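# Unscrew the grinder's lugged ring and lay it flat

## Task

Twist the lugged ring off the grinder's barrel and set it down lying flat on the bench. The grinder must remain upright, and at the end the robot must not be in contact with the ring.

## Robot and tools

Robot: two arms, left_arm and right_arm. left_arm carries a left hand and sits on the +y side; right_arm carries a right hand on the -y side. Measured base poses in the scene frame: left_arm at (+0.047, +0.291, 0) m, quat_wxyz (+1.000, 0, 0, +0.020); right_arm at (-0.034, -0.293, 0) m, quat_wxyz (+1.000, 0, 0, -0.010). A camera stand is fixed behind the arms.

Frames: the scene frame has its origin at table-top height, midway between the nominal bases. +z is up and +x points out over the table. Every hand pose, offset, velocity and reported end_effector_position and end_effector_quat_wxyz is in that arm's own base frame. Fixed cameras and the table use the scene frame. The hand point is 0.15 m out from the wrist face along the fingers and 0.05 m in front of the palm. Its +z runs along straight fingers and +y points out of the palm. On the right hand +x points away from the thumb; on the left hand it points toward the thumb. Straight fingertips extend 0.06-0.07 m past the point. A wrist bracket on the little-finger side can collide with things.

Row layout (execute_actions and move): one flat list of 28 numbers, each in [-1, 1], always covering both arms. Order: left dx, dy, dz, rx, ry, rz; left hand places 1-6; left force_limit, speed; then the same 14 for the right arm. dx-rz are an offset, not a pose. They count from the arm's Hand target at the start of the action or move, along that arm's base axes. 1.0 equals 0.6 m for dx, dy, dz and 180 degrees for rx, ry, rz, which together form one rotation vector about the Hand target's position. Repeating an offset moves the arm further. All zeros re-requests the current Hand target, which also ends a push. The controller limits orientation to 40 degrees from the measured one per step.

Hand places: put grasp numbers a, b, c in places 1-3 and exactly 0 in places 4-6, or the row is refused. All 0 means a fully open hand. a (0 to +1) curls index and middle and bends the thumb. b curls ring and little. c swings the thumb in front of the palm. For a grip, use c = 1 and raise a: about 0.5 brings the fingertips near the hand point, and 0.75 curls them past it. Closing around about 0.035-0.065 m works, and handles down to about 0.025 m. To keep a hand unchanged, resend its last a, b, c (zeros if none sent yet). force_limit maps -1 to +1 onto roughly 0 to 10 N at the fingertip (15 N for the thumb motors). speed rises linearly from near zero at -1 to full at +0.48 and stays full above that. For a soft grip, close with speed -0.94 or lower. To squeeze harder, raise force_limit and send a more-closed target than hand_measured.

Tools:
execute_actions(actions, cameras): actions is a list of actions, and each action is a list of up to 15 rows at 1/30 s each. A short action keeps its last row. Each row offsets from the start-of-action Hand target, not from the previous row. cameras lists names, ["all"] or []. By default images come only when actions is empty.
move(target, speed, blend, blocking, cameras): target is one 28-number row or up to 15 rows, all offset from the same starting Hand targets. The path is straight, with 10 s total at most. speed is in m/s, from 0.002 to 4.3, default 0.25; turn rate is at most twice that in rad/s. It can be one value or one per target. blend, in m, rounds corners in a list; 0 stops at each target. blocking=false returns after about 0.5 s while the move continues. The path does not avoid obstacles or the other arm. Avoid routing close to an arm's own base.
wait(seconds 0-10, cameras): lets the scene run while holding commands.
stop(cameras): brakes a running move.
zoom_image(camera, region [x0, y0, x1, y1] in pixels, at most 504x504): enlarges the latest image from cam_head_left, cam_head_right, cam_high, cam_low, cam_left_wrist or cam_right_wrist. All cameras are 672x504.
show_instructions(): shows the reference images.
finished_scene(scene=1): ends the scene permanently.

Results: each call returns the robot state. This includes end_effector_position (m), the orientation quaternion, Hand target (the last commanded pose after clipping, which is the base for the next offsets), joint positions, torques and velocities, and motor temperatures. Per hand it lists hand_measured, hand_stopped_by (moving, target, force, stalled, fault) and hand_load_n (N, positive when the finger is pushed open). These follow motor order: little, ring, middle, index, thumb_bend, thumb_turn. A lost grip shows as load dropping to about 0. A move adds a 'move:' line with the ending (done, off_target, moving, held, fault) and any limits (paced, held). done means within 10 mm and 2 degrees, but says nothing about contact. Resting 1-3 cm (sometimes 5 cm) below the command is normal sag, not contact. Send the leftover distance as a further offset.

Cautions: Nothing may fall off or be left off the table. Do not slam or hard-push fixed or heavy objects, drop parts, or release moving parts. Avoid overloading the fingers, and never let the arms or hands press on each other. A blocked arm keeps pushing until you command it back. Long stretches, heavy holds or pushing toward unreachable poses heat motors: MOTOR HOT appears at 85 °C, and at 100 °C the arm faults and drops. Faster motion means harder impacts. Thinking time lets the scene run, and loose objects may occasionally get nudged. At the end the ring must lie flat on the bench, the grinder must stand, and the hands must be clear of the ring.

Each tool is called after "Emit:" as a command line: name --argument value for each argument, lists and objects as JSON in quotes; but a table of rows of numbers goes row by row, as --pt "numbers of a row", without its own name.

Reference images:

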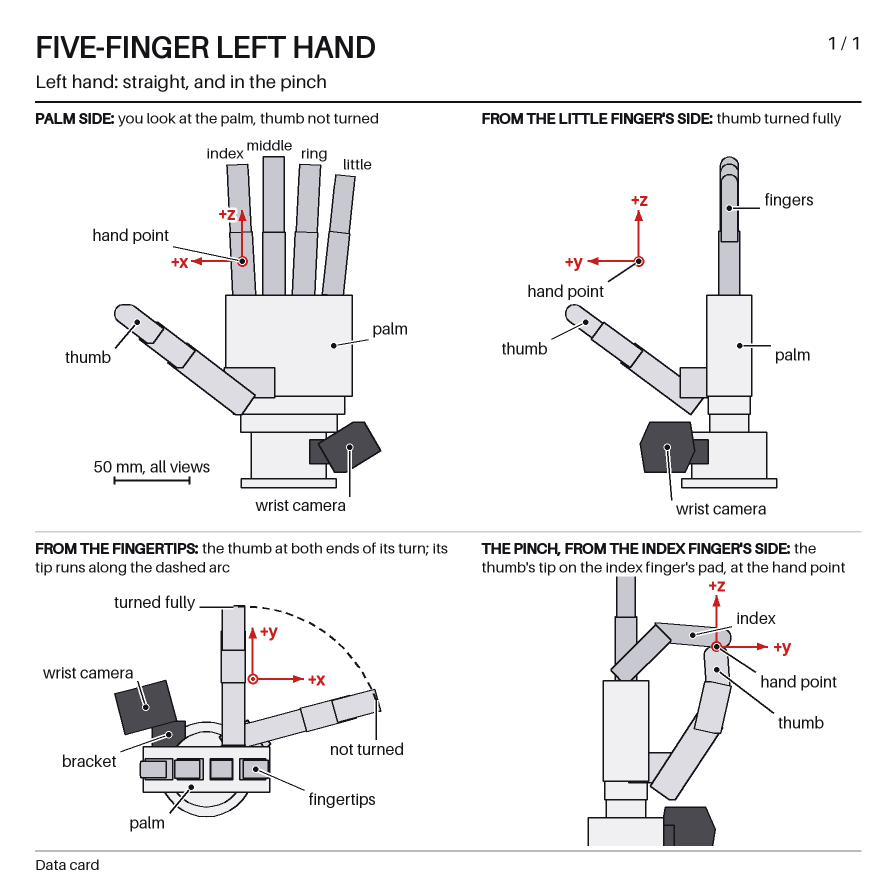

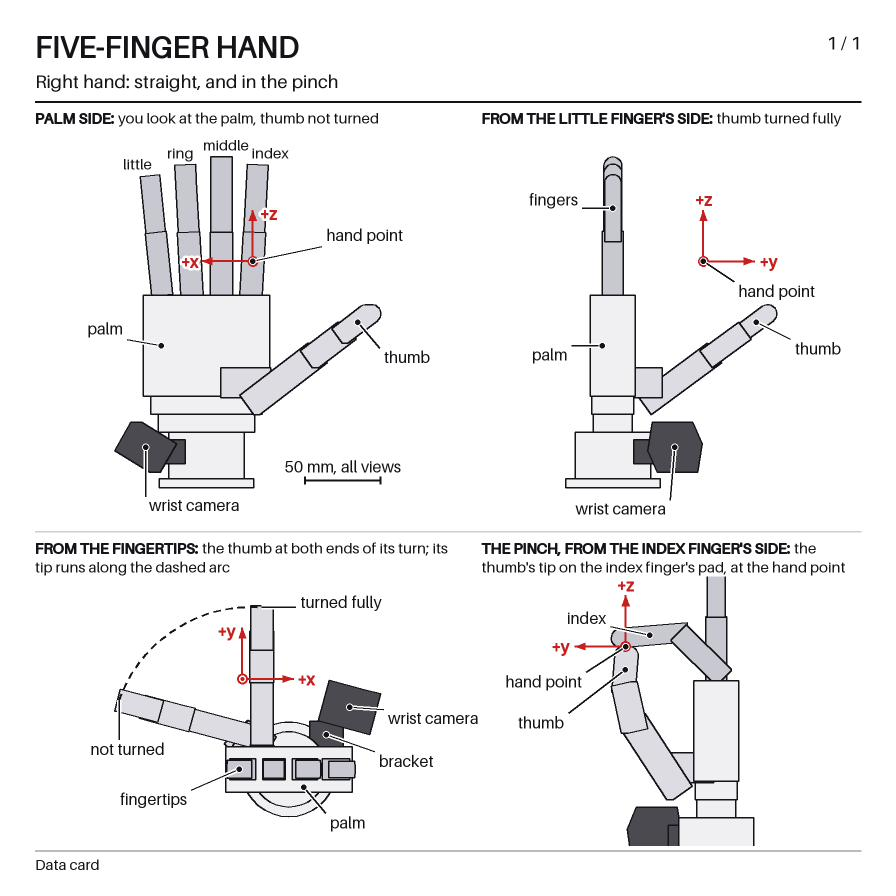

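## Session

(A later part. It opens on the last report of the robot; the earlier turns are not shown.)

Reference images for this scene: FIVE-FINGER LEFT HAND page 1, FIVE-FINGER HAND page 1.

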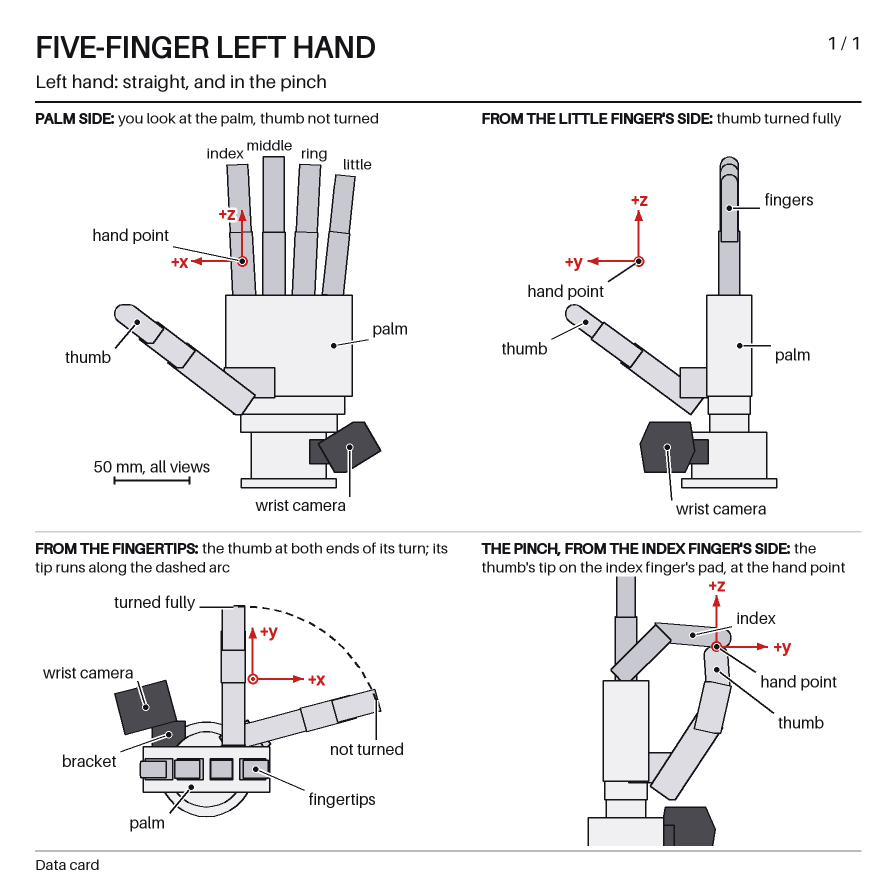

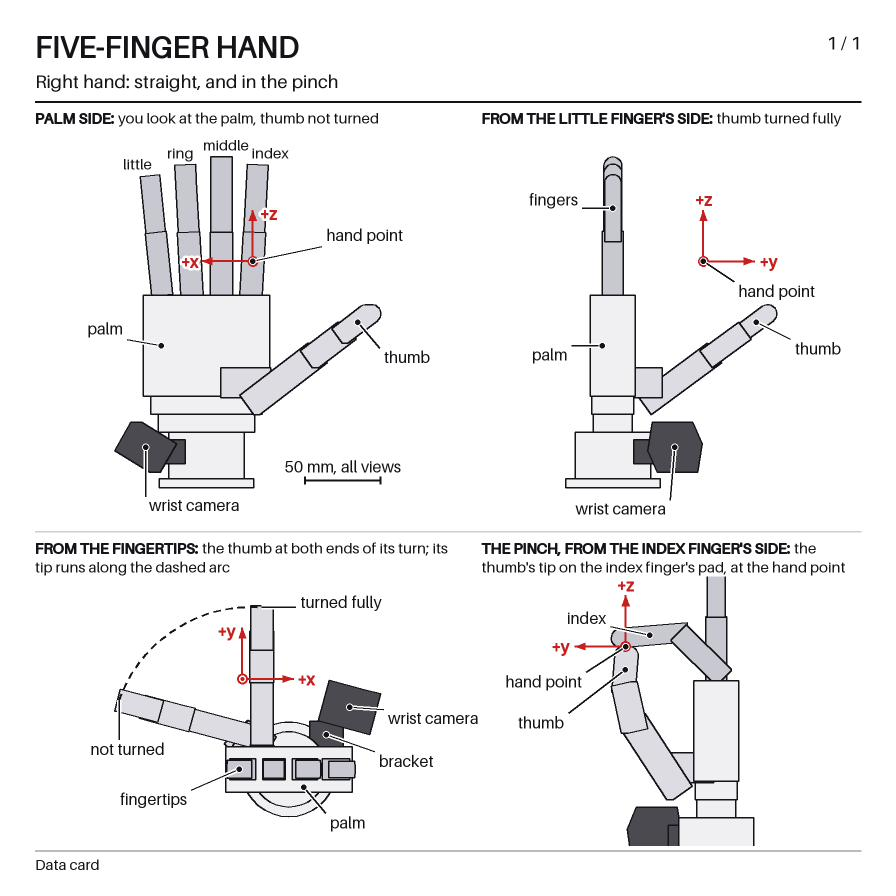

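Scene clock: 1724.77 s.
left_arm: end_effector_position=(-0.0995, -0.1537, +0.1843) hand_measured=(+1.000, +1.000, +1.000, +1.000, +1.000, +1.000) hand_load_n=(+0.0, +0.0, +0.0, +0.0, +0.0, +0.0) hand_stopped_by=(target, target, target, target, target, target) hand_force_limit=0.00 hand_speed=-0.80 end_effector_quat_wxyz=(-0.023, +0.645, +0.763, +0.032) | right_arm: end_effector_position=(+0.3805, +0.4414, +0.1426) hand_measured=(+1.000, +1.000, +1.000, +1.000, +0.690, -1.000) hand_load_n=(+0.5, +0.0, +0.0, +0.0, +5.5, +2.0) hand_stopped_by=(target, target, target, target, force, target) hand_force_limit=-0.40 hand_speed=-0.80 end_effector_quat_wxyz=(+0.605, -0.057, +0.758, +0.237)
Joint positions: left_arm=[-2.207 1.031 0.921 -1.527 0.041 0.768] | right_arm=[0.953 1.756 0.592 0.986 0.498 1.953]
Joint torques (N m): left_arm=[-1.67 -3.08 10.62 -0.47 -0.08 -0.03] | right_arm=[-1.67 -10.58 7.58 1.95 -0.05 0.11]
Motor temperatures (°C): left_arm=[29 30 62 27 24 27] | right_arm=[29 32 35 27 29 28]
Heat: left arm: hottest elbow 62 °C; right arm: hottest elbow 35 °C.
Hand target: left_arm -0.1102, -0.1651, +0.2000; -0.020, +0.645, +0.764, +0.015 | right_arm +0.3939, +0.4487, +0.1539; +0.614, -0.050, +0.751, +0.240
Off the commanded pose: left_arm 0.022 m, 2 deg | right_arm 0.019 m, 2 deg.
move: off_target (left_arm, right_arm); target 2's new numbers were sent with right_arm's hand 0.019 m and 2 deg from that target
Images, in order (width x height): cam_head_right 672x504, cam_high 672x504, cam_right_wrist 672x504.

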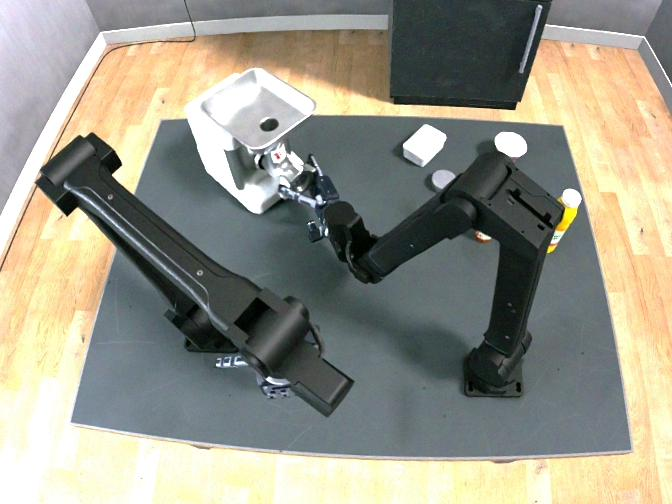

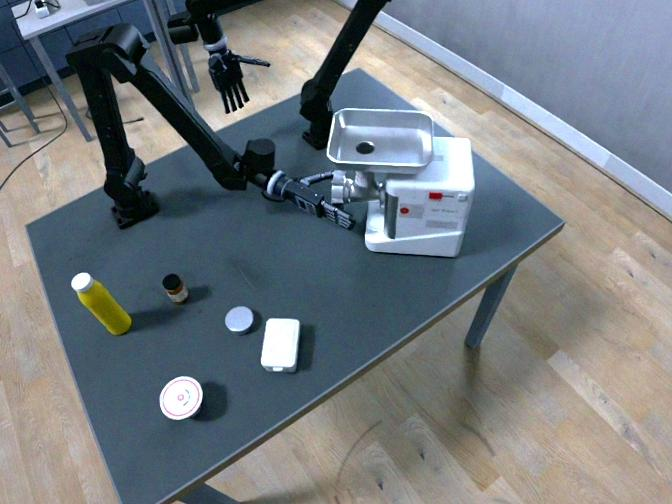

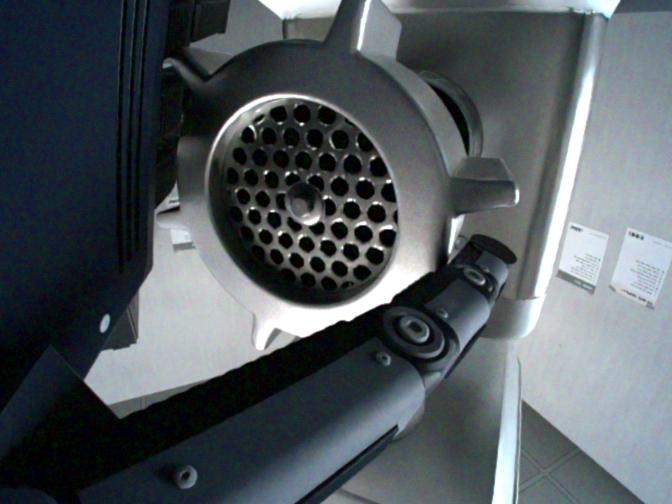

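Emit:
move --target '[0,0,0,0,0,0, 0,0,0,0,0,0, 0.0,-0.8, -0.0105,0.0095,-0.01,-0.2342,-0.2601,0, 0,0,1,0,0,0, -0.4,-0.8]' --speed 0.2 --cameras '["cam_right_wrist","cam_head_right","cam_high"]'

Emit:
zoom_image --camera "cam_head_right" --region '[250, 140, 350, 220]'

Emit:
zoom_image --camera "cam_high" --region '[280, 150, 400, 240]'

Scene clock: 1735.13 s.
left_arm: end_effector_position=(-0.0995, -0.1537, +0.1843) hand_measured=(+1.000, +1.000, +1.000, +1.000, +1.000, +1.000) hand_load_n=(+0.0, +0.0, +0.0, +0.0, +0.0, +0.0) hand_stopped_by=(target, target, target, target, target, target) hand_force_limit=0.00 hand_speed=-0.80 end_effector_quat_wxyz=(-0.023, +0.645, +0.763, +0.032) | right_arm: end_effector_position=(+0.3731, +0.4489, +0.1287) hand_measured=(+1.000, +1.000, +1.000, +1.000, +0.690, -1.000) hand_load_n=(+0.0, +0.0, +0.0, +0.0, +3.0, +1.0) hand_stopped_by=(target, target, target, target, force, target) hand_force_limit=-0.40 hand_speed=-0.80 end_effector_quat_wxyz=(+0.773, -0.374, +0.507, -0.070)
Joint positions: left_arm=[-2.207 1.031 0.921 -1.527 0.041 0.768] | right_arm=[0.882 1.931 0.593 1.557 0.33 0.772]
Joint torques (N m): left_arm=[-1.79 -3.31 10.56 -0.36 -0.08 -0.01] | right_arm=[-1.79 -12.34 6.37 2.52 -0.29 -0.08]
Motor temperatures (°C): left_arm=[29 30 62 27 24 27] | right_arm=[29 31 35 27 29 28]
Heat: left arm: hottest elbow 62 °C; right arm: hottest elbow 35 °C.
Hand target: left_arm -0.1102, -0.1651, +0.2000; -0.020, +0.645, +0.764, +0.015 | right_arm +0.3875, +0.4545, +0.1480; +0.797, -0.350, +0.485, -0.077
Off the commanded pose: left_arm 0.022 m, 2 deg | right_arm 0.025 m, 5 deg.
joint sent to its limit (right arm) — joint 4 (wrist pitch), upper limit. The joint targets still meet the commanded pose.
move: off_target (left_arm, right_arm)
Images, in order (width x height): cam_head_right 672x504, cam_high 672x504, cam_right_wrist 672x504.

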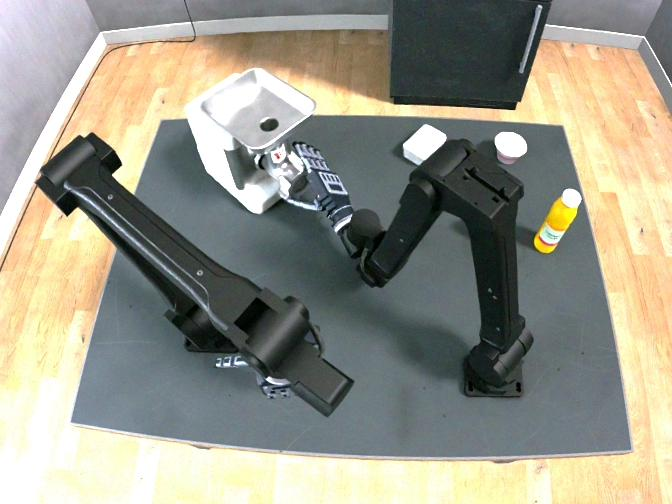

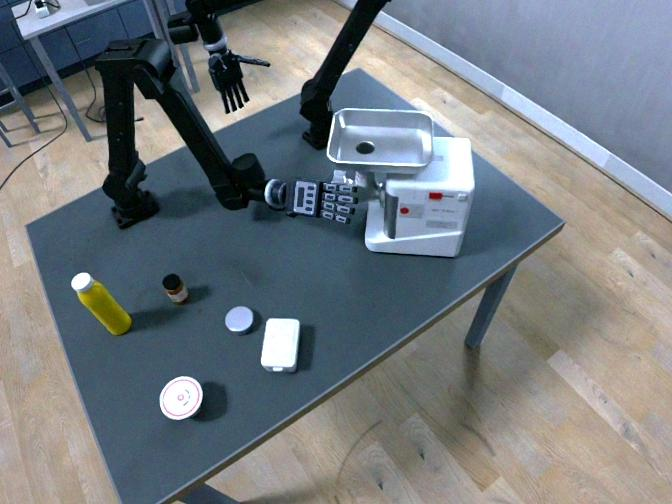

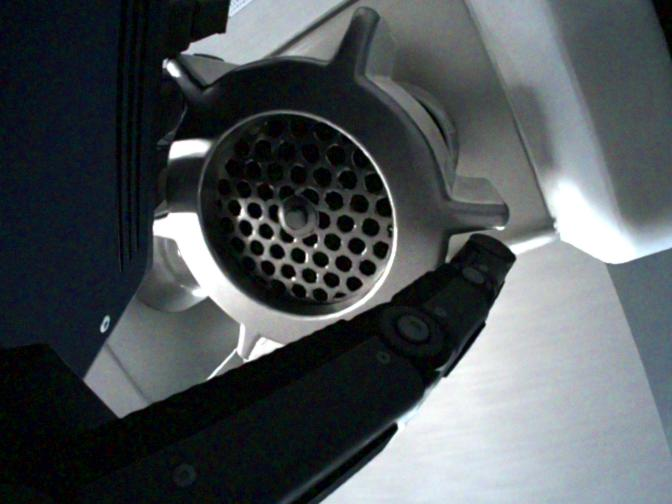

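Scaled by 5.040 from the camera's 672x504 image, which has a finer 960x720 frame.

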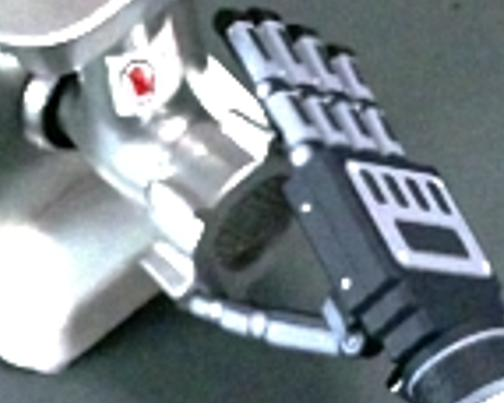

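Scaled by 4.200 from the camera's 672x504 image, which has a finer 960x720 frame.

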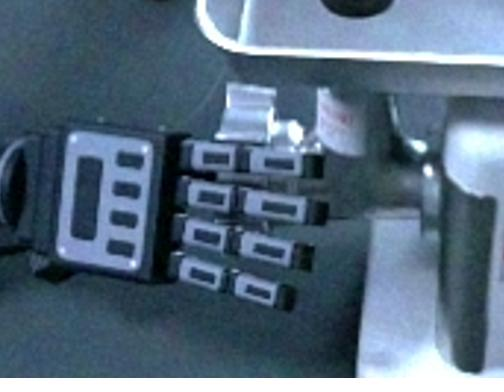

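Emit:
move --pt "0 0 0 0 0 0 0 0 0 0 0 0 0.0 -0.8 0 0 0 0 0 0 -0.47 0 1 0 0 0 -0.4 -0.3" --pt "0 0 0 0 0 0 0 0 0 0 0 0 0.0 -0.8 -0.0892 -0.0991 0 0 0 0 -0.47 0 1 0 0 0 -0.4 -0.3" --pt "0 0 0 0 0 0 0 0 0 0 0 0 0.0 -0.8 -0.1057 -0.109 0.0077 0.2342 0.2601 0 -0.47 0 1 0 0 0 -0.4 -0.3" --pt "0 0 0 0 0 0 0 0 0 0 0 0 0.0 -0.8 0.0107 -0.0097 0.0098 0.2342 0.2601 0 -0.47 0 1 0 0 0 -0.4 -0.3" --speed '[0.1, 0.15, 0.3, 0.1]' --blend '[0, 0.02, 0, 0]' --cameras '["cam_right_wrist","cam_head_right","cam_high"]'

Emit:
zoom_image --camera "cam_head_right" --region '[250, 140, 350, 220]'

Emit:
zoom_image --camera "cam_high" --region '[280, 150, 400, 240]'

Scene clock: 1773.40 s.
left_arm: end_effector_position=(-0.0995, -0.1537, +0.1843) hand_measured=(+1.000, +1.000, +1.000, +1.000, +1.000, +1.000) hand_load_n=(+0.0, +0.0, +0.0, +0.0, +0.0, +0.0) hand_stopped_by=(target, target, target, target, target, target) hand_force_limit=0.00 hand_speed=-0.80 end_effector_quat_wxyz=(-0.023, +0.645, +0.763, +0.032) | right_arm: end_effector_position=(+0.3809, +0.4410, +0.1426) hand_measured=(+0.954, +1.000, +1.000, +1.000, +1.000, -1.000) hand_load_n=(+0.0, +0.0, +0.0, -0.5, +0.0, +0.0) hand_stopped_by=(target, target, target, target, target, target) hand_force_limit=-0.40 hand_speed=-0.30 end_effector_quat_wxyz=(+0.606, -0.057, +0.758, +0.235)
Joint positions: left_arm=[-2.207 1.031 0.921 -1.527 0.041 0.768] | right_arm=[0.952 1.756 0.592 0.987 0.5 1.951]
Joint torques (N m): left_arm=[-1.73 -2.73 10.71 -0.43 -0.06 -0.02] | right_arm=[-1.67 -10.64 7.61 1.8 -0.12 0.12]
Motor temperatures (°C): left_arm=[29 30 62 27 24 27] | right_arm=[29 32 35 27 29 28]
Heat: left arm: hottest elbow 62 °C; right arm: hottest elbow 35 °C.
Hand target: left_arm -0.1102, -0.1651, +0.2000; -0.020, +0.645, +0.764, +0.015 | right_arm +0.3940, +0.4486, +0.1537; +0.614, -0.050, +0.751, +0.240
Off the commanded pose: left_arm 0.022 m, 2 deg | right_arm 0.019 m, 2 deg.
move: off_target (left_arm, right_arm)
Images, in order (width x height): cam_head_right 672x504, cam_high 672x504, cam_right_wrist 672x504.

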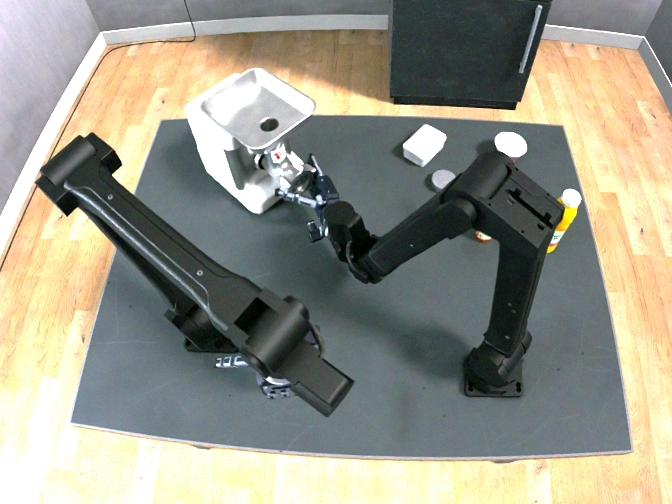

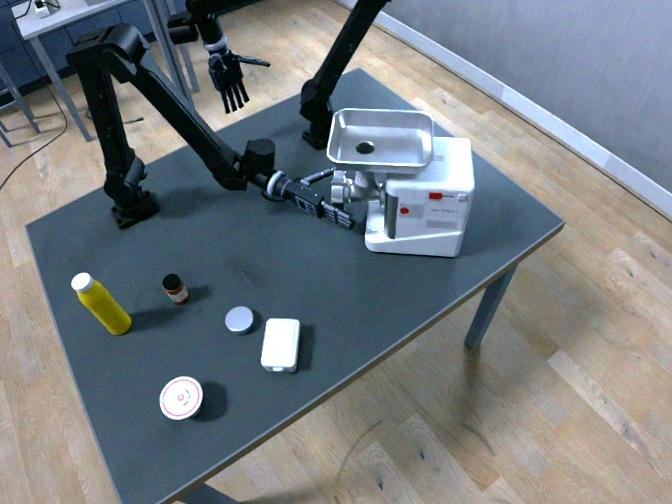

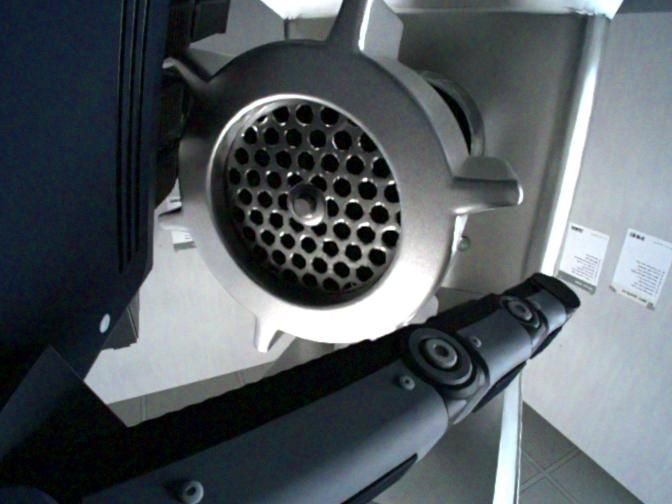

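Scaled by 5.040 from the camera's 672x504 image, which has a finer 960x720 frame.

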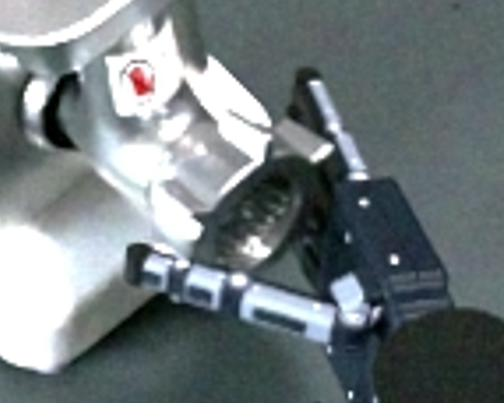

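Scaled by 4.200 from the camera's 672x504 image, which has a finer 960x720 frame.

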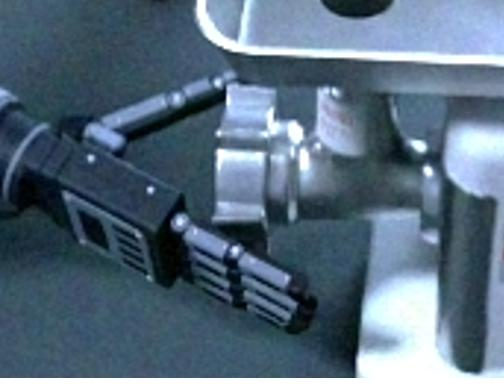

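Emit:
move --pt "0 0 0 0 0 0 0 0 0 0 0 0 0.0 -0.8 0 0 0 0 0 0 0 0 1 0 0 0 -0.4 -0.8" --pt "0 0 0 0 0 0 0 0 0 0 0 0 0.0 -0.8 -0.0105 0.0095 -0.01 -0.2342 -0.2601 0 0 0 1 0 0 0 -0.4 -0.8" --speed 0.2 --cameras '["cam_right_wrist","cam_low"]'

Emit:
zoom_image --camera "cam_low" --region '[400, 150, 520, 270]'

Scene clock: 1789.10 s.
left_arm: end_effector_position=(-0.0995, -0.1537, +0.1843) hand_measured=(+1.000, +1.000, +1.000, +1.000, +1.000, +1.000) hand_load_n=(+0.0, +0.0, +0.0, +0.0, +0.0, +0.0) hand_stopped_by=(target, target, target, target, target, target) hand_force_limit=0.00 hand_speed=-0.80 end_effector_quat_wxyz=(-0.023, +0.645, +0.763, +0.032) | right_arm: end_effector_position=(+0.3733, +0.4488, +0.1287) hand_measured=(+1.000, +1.000, +1.000, +1.000, +0.700, -1.000) hand_load_n=(+0.0, +0.0, +0.0, +0.0, +3.0, +1.0) hand_stopped_by=(target, target, target, target, force, target) hand_force_limit=-0.40 hand_speed=-0.80 end_effector_quat_wxyz=(+0.773, -0.374, +0.507, -0.070)
Joint positions: left_arm=[-2.207 1.031 0.921 -1.527 0.041 0.768] | right_arm=[0.882 1.931 0.593 1.558 0.33 0.773]
Joint torques (N m): left_arm=[-1.61 -2.73 10.54 -0.42 -0.08 -0.04] | right_arm=[-1.85 -12.28 6.31 2.48 -0.29 -0.01]
Motor temperatures (°C): left_arm=[29 30 62 27 24 27] | right_arm=[29 32 36 27 29 28]
Heat: left arm: hottest elbow 62 °C; right arm: hottest elbow 36 °C.
Hand target: left_arm -0.1102, -0.1651, +0.2000; -0.020, +0.645, +0.764, +0.015 | right_arm +0.3876, +0.4544, +0.1477; +0.797, -0.350, +0.485, -0.077
Off the commanded pose: left_arm 0.022 m, 2 deg | right_arm 0.025 m, 5 deg.
joint sent to its limit (right arm) — joint 4 (wrist pitch), upper limit. The joint targets still meet the commanded pose.
move: off_target (left_arm, right_arm)
Images, in order (width x height): cam_low 672x504, cam_right_wrist 672x504.

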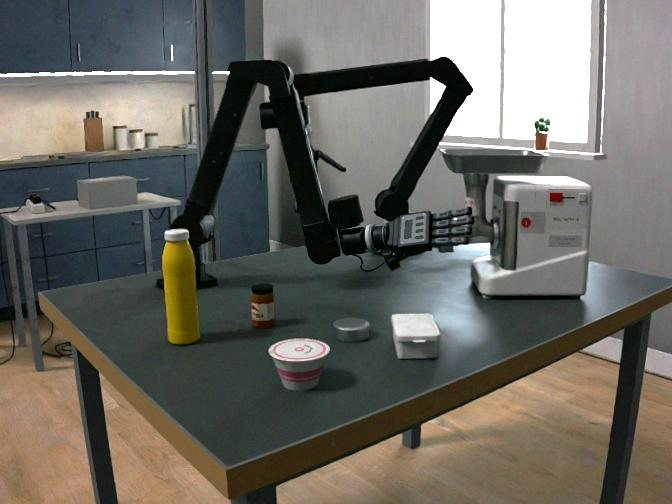

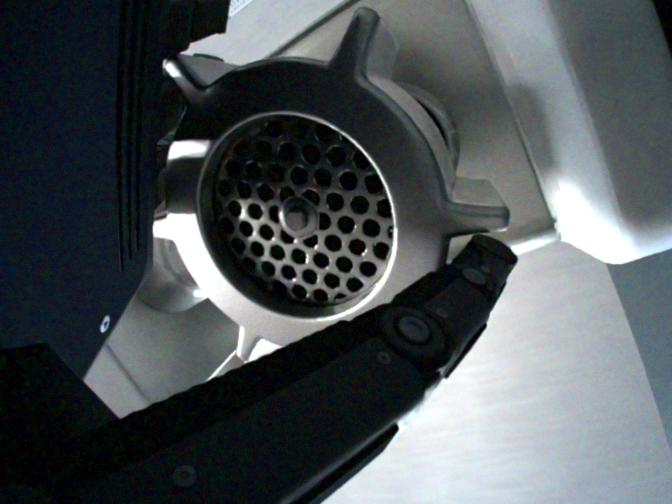

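Scaled by 4.200 from the camera's 672x504 image, which has a finer 960x720 frame.

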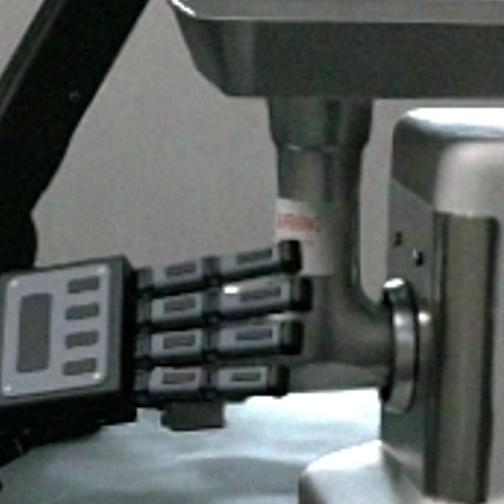

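Emit:
move --pt "0 0 0 0 0 0 0 0 0 0 0 0 0.0 -0.8 0 0 0 0 0 0 -0.47 0 1 0 0 0 -0.4 -0.3" --pt "0 0 0 0 0 0 0 0 0 0 0 0 0.0 -0.8 -0.0892 -0.0991 0 0 0 0 -0.47 0 1 0 0 0 -0.4 -0.3" --pt "0 0 0 0 0 0 0 0 0 0 0 0 0.0 -0.8 -0.1057 -0.109 0.0077 0.2342 0.2601 0 -0.47 0 1 0 0 0 -0.4 -0.3" --pt "0 0 0 0 0 0 0 0 0 0 0 0 0.0 -0.8 0.0107 -0.0097 0.0098 0.2342 0.2601 0 -0.47 0 1 0 0 0 -0.4 -0.3" --speed '[0.1, 0.15, 0.3, 0.1]' --blend '[0, 0.02, 0, 0]' --cameras '["cam_right_wrist","cam_head_right","cam_high"]'

Emit:
zoom_image --camera "cam_head_right" --region '[250, 140, 350, 220]'

Emit:
zoom_image --camera "cam_high" --region '[280, 150, 400, 240]'

Scene clock: 1806.10 s.
left_arm: end_effector_position=(-0.0995, -0.1537, +0.1843) hand_measured=(+1.000, +1.000, +1.000, +1.000, +1.000, +1.000) hand_load_n=(+0.0, +0.0, +0.0, +0.0, +0.0, +0.0) hand_stopped_by=(target, target, target, target, target, target) hand_force_limit=0.00 hand_speed=-0.80 end_effector_quat_wxyz=(-0.023, +0.645, +0.763, +0.032) | right_arm: end_effector_position=(+0.3810, +0.4409, +0.1424) hand_measured=(+0.954, +1.000, +1.000, +1.000, +1.000, -1.000) hand_load_n=(+0.0, +0.0, +0.0, +0.0, +0.0, +0.0) hand_stopped_by=(target, target, target, target, target, target) hand_force_limit=-0.40 hand_speed=-0.30 end_effector_quat_wxyz=(+0.606, -0.057, +0.758, +0.235)
Joint positions: left_arm=[-2.207 1.031 0.921 -1.527 0.041 0.768] | right_arm=[0.952 1.757 0.592 0.988 0.499 1.951]
Joint torques (N m): left_arm=[-2.08 -3.43 10.56 -0.42 -0.09 0] | right_arm=[-1.73 -10.64 7.53 1.88 -0.12 0.12]
Motor temperatures (°C): left_arm=[29 30 63 27 24 27] | right_arm=[29 32 36 27 29 28]
Heat: left arm: hottest elbow 63 °C; right arm: hottest elbow 36 °C.
Hand target: left_arm -0.1102, -0.1651, +0.2000; -0.020, +0.645, +0.764, +0.015 | right_arm +0.3941, +0.4485, +0.1536; +0.614, -0.050, +0.750, +0.240
Off the commanded pose: left_arm 0.022 m, 2 deg | right_arm 0.019 m, 2 deg.
move: off_target (left_arm, right_arm)
Images, in order (width x height): cam_head_right 672x504, cam_high 672x504, cam_right_wrist 672x504.

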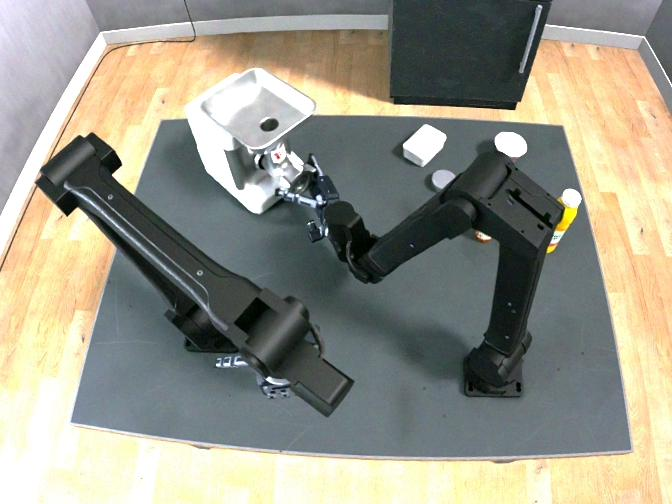

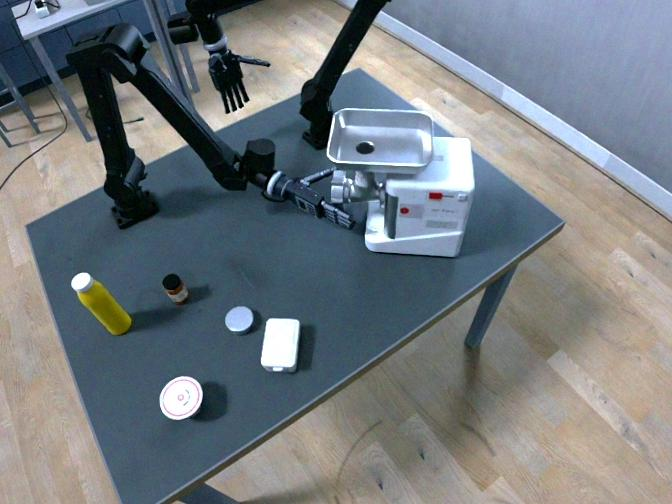

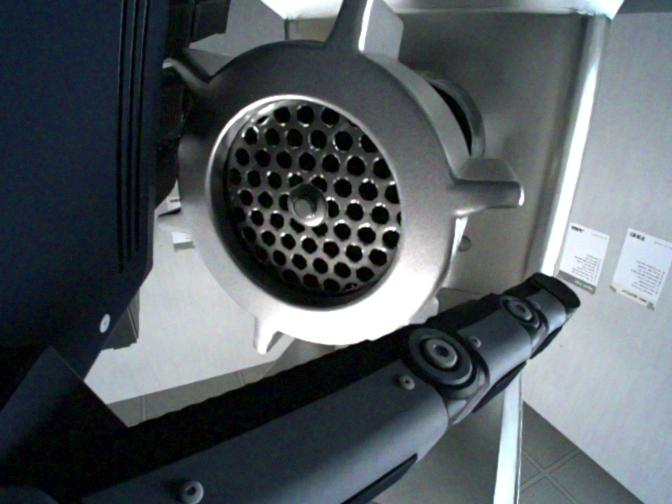

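Scaled by 5.040 from the camera's 672x504 image, which has a finer 960x720 frame.

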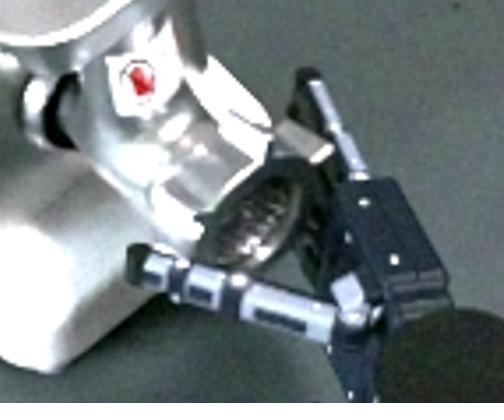

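Scaled by 4.200 from the camera's 672x504 image, which has a finer 960x720 frame.

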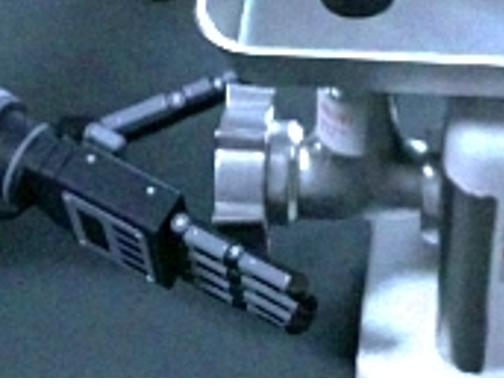

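Emit:
move --pt "0 0 0 0 0 0 0 0 0 0 0 0 0.0 -0.8 0 0 0 0 0 0 0 0 1 0 0 0 -0.4 -0.8" --pt "0 0 0 0 0 0 0 0 0 0 0 0 0.0 -0.8 -0.0105 0.0095 -0.01 -0.2342 -0.2601 0 0 0 1 0 0 0 -0.4 -0.8" --speed 0.2 --cameras '["cam_right_wrist"]'

Emit:
move --pt "0 0 0 0 0 0 0 0 0 0 0 0 0.0 -0.8 0 0 0 0 0 0 -0.47 0 1 0 0 0 -0.4 -0.3" --pt "0 0 0 0 0 0 0 0 0 0 0 0 0.0 -0.8 -0.0892 -0.0991 0 0 0 0 -0.47 0 1 0 0 0 -0.4 -0.3" --pt "0 0 0 0 0 0 0 0 0 0 0 0 0.0 -0.8 -0.1057 -0.109 0.0077 0.2342 0.2601 0 -0.47 0 1 0 0 0 -0.4 -0.3" --speed '[0.1, 0.15, 0.3]' --blend '[0, 0.02, 0]' --cameras '["cam_right_wrist","cam_low","cam_high"]'

Emit:
zoom_image --camera "cam_low" --region '[400, 150, 520, 270]'

Emit:
zoom_image --camera "cam_high" --region '[280, 150, 400, 240]'

Scene clock: 1822.07 s.
left_arm: end_effector_position=(-0.0995, -0.1537, +0.1843) hand_measured=(+1.000, +1.000, +1.000, +1.000, +1.000, +1.000) hand_load_n=(+0.0, +0.0, +0.0, +0.0, +0.0, +0.0) hand_stopped_by=(target, target, target, target, target, target) hand_force_limit=0.00 hand_speed=-0.80 end_effector_quat_wxyz=(-0.023, +0.645, +0.763, +0.032) | right_arm: end_effector_position=(+0.3732, +0.4485, +0.1287) hand_measured=(+1.000, +1.000, +1.000, +1.000, +0.700, -1.000) hand_load_n=(+0.0, +0.0, +0.0, +0.0, +3.5, +1.5) hand_stopped_by=(target, target, target, target, force, target) hand_force_limit=-0.40 hand_speed=-0.80 end_effector_quat_wxyz=(+0.773, -0.373, +0.507, -0.070)
Joint positions: left_arm=[-2.207 1.031 0.921 -1.527 0.041 0.768] | right_arm=[0.881 1.931 0.592 1.559 0.329 0.774]
Joint torques (N m): left_arm=[-1.85 -3.31 10.5 -0.35 -0.07 -0.04] | right_arm=[-1.85 -12.28 6.38 2.44 -0.29 -0.05]
Motor temperatures (°C): left_arm=[29 30 63 27 24 27] | right_arm=[29 32 36 27 29 28]
Heat: left arm: hottest elbow 63 °C; right arm: hottest elbow 36 °C.
Hand target: left_arm -0.1102, -0.1651, +0.2000; -0.020, +0.645, +0.764, +0.015 | right_arm +0.3878, +0.4541, +0.1475; +0.797, -0.350, +0.486, -0.077
Off the commanded pose: left_arm 0.022 m, 2 deg | right_arm 0.025 m, 5 deg.
joint sent to its limit (right arm) — joint 4 (wrist pitch), upper limit. The joint targets still meet the commanded pose.
move: off_target (left_arm, right_arm)
Images, in order (width x height): cam_right_wrist 672x504.

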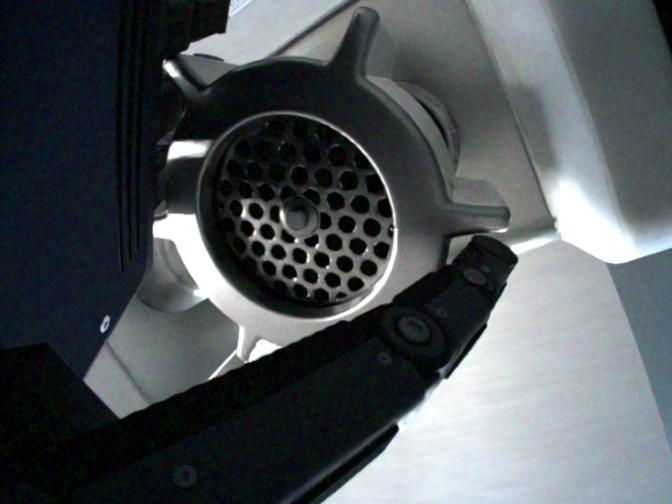

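Scene clock: 1826.17 s.
left_arm: end_effector_position=(-0.0995, -0.1537, +0.1843) hand_measured=(+1.000, +1.000, +1.000, +1.000, +1.000, +1.000) hand_load_n=(+0.0, +0.0, +0.0, +0.0, +0.0, +0.0) hand_stopped_by=(target, target, target, target, target, target) hand_force_limit=0.00 hand_speed=-0.80 end_effector_quat_wxyz=(-0.023, +0.645, +0.763, +0.032) | right_arm: end_effector_position=(+0.3312, +0.3857, +0.1468) hand_measured=(+0.954, +1.000, +1.000, +1.000, +1.000, -1.000) hand_load_n=(+0.0, +0.0, +0.5, +0.0, +0.0, +0.0) hand_stopped_by=(target, target, target, target, target, target) hand_force_limit=-0.40 hand_speed=-0.30 end_effector_quat_wxyz=(+0.615, -0.048, +0.752, +0.230)
Joint positions: left_arm=[-2.207 1.031 0.921 -1.527 0.041 0.768] | right_arm=[0.993 1.652 0.392 1.097 0.565 1.952]
Joint torques (N m): left_arm=[-1.79 -2.84 10.47 -0.49 -0.08 -0.02] | right_arm=[0.21 -10.17 3.12 1.88 -0.09 0.22]
Motor temperatures (°C): left_arm=[29 30 63 27 24 27] | right_arm=[29 32 36 27 29 28]
Heat: left arm: hottest elbow 63 °C; right arm: hottest elbow 36 °C.
Hand target: left_arm -0.1102, -0.1651, +0.2000; -0.020, +0.645, +0.764, +0.015 | right_arm +0.3243, +0.3887, +0.1520; +0.614, -0.050, +0.751, +0.240
Off the commanded pose: left_arm 0.022 m, 2 deg | right_arm 0.009 m, 1 deg.
move: off_target (left_arm)
Images, in order (width x height): cam_high 672x504, cam_low 672x504, cam_right_wrist 672x504.

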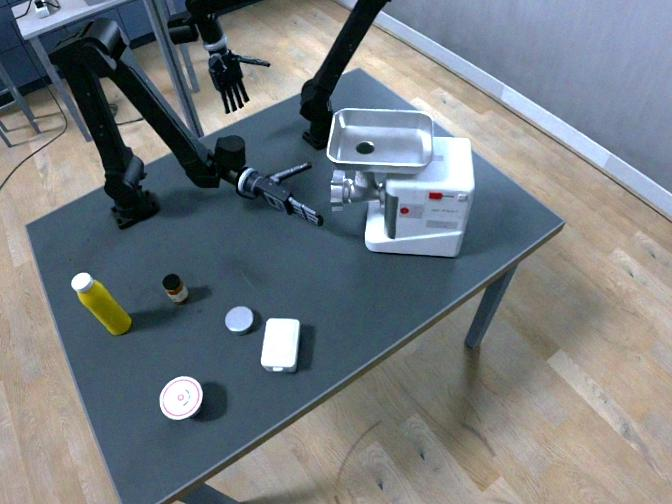

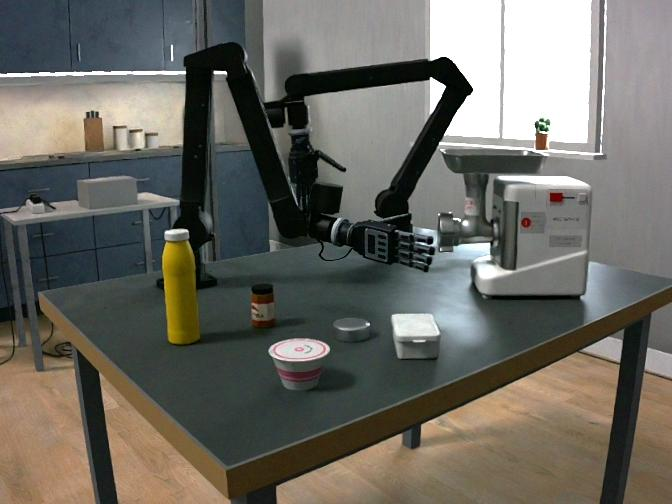

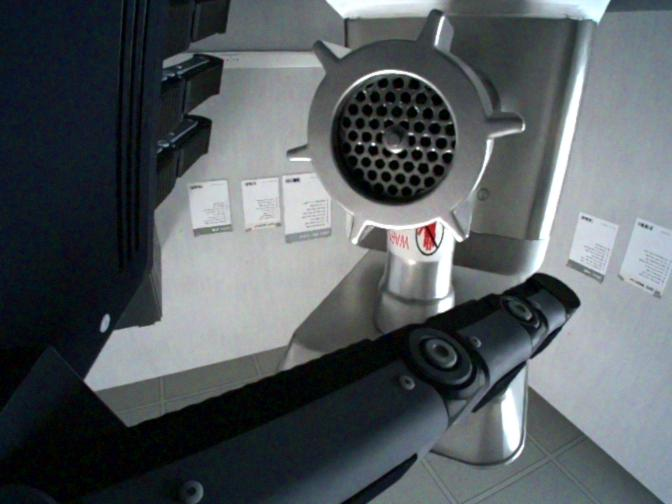

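Scaled by 4.200 from the camera's 672x504 image, which has a finer 960x720 frame.

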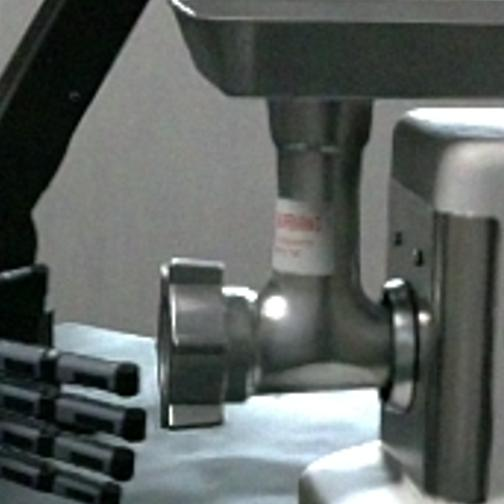

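Scaled by 4.200 from the camera's 672x504 image, which has a finer 960x720 frame.

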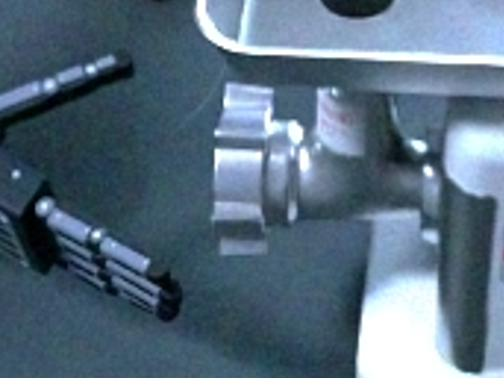

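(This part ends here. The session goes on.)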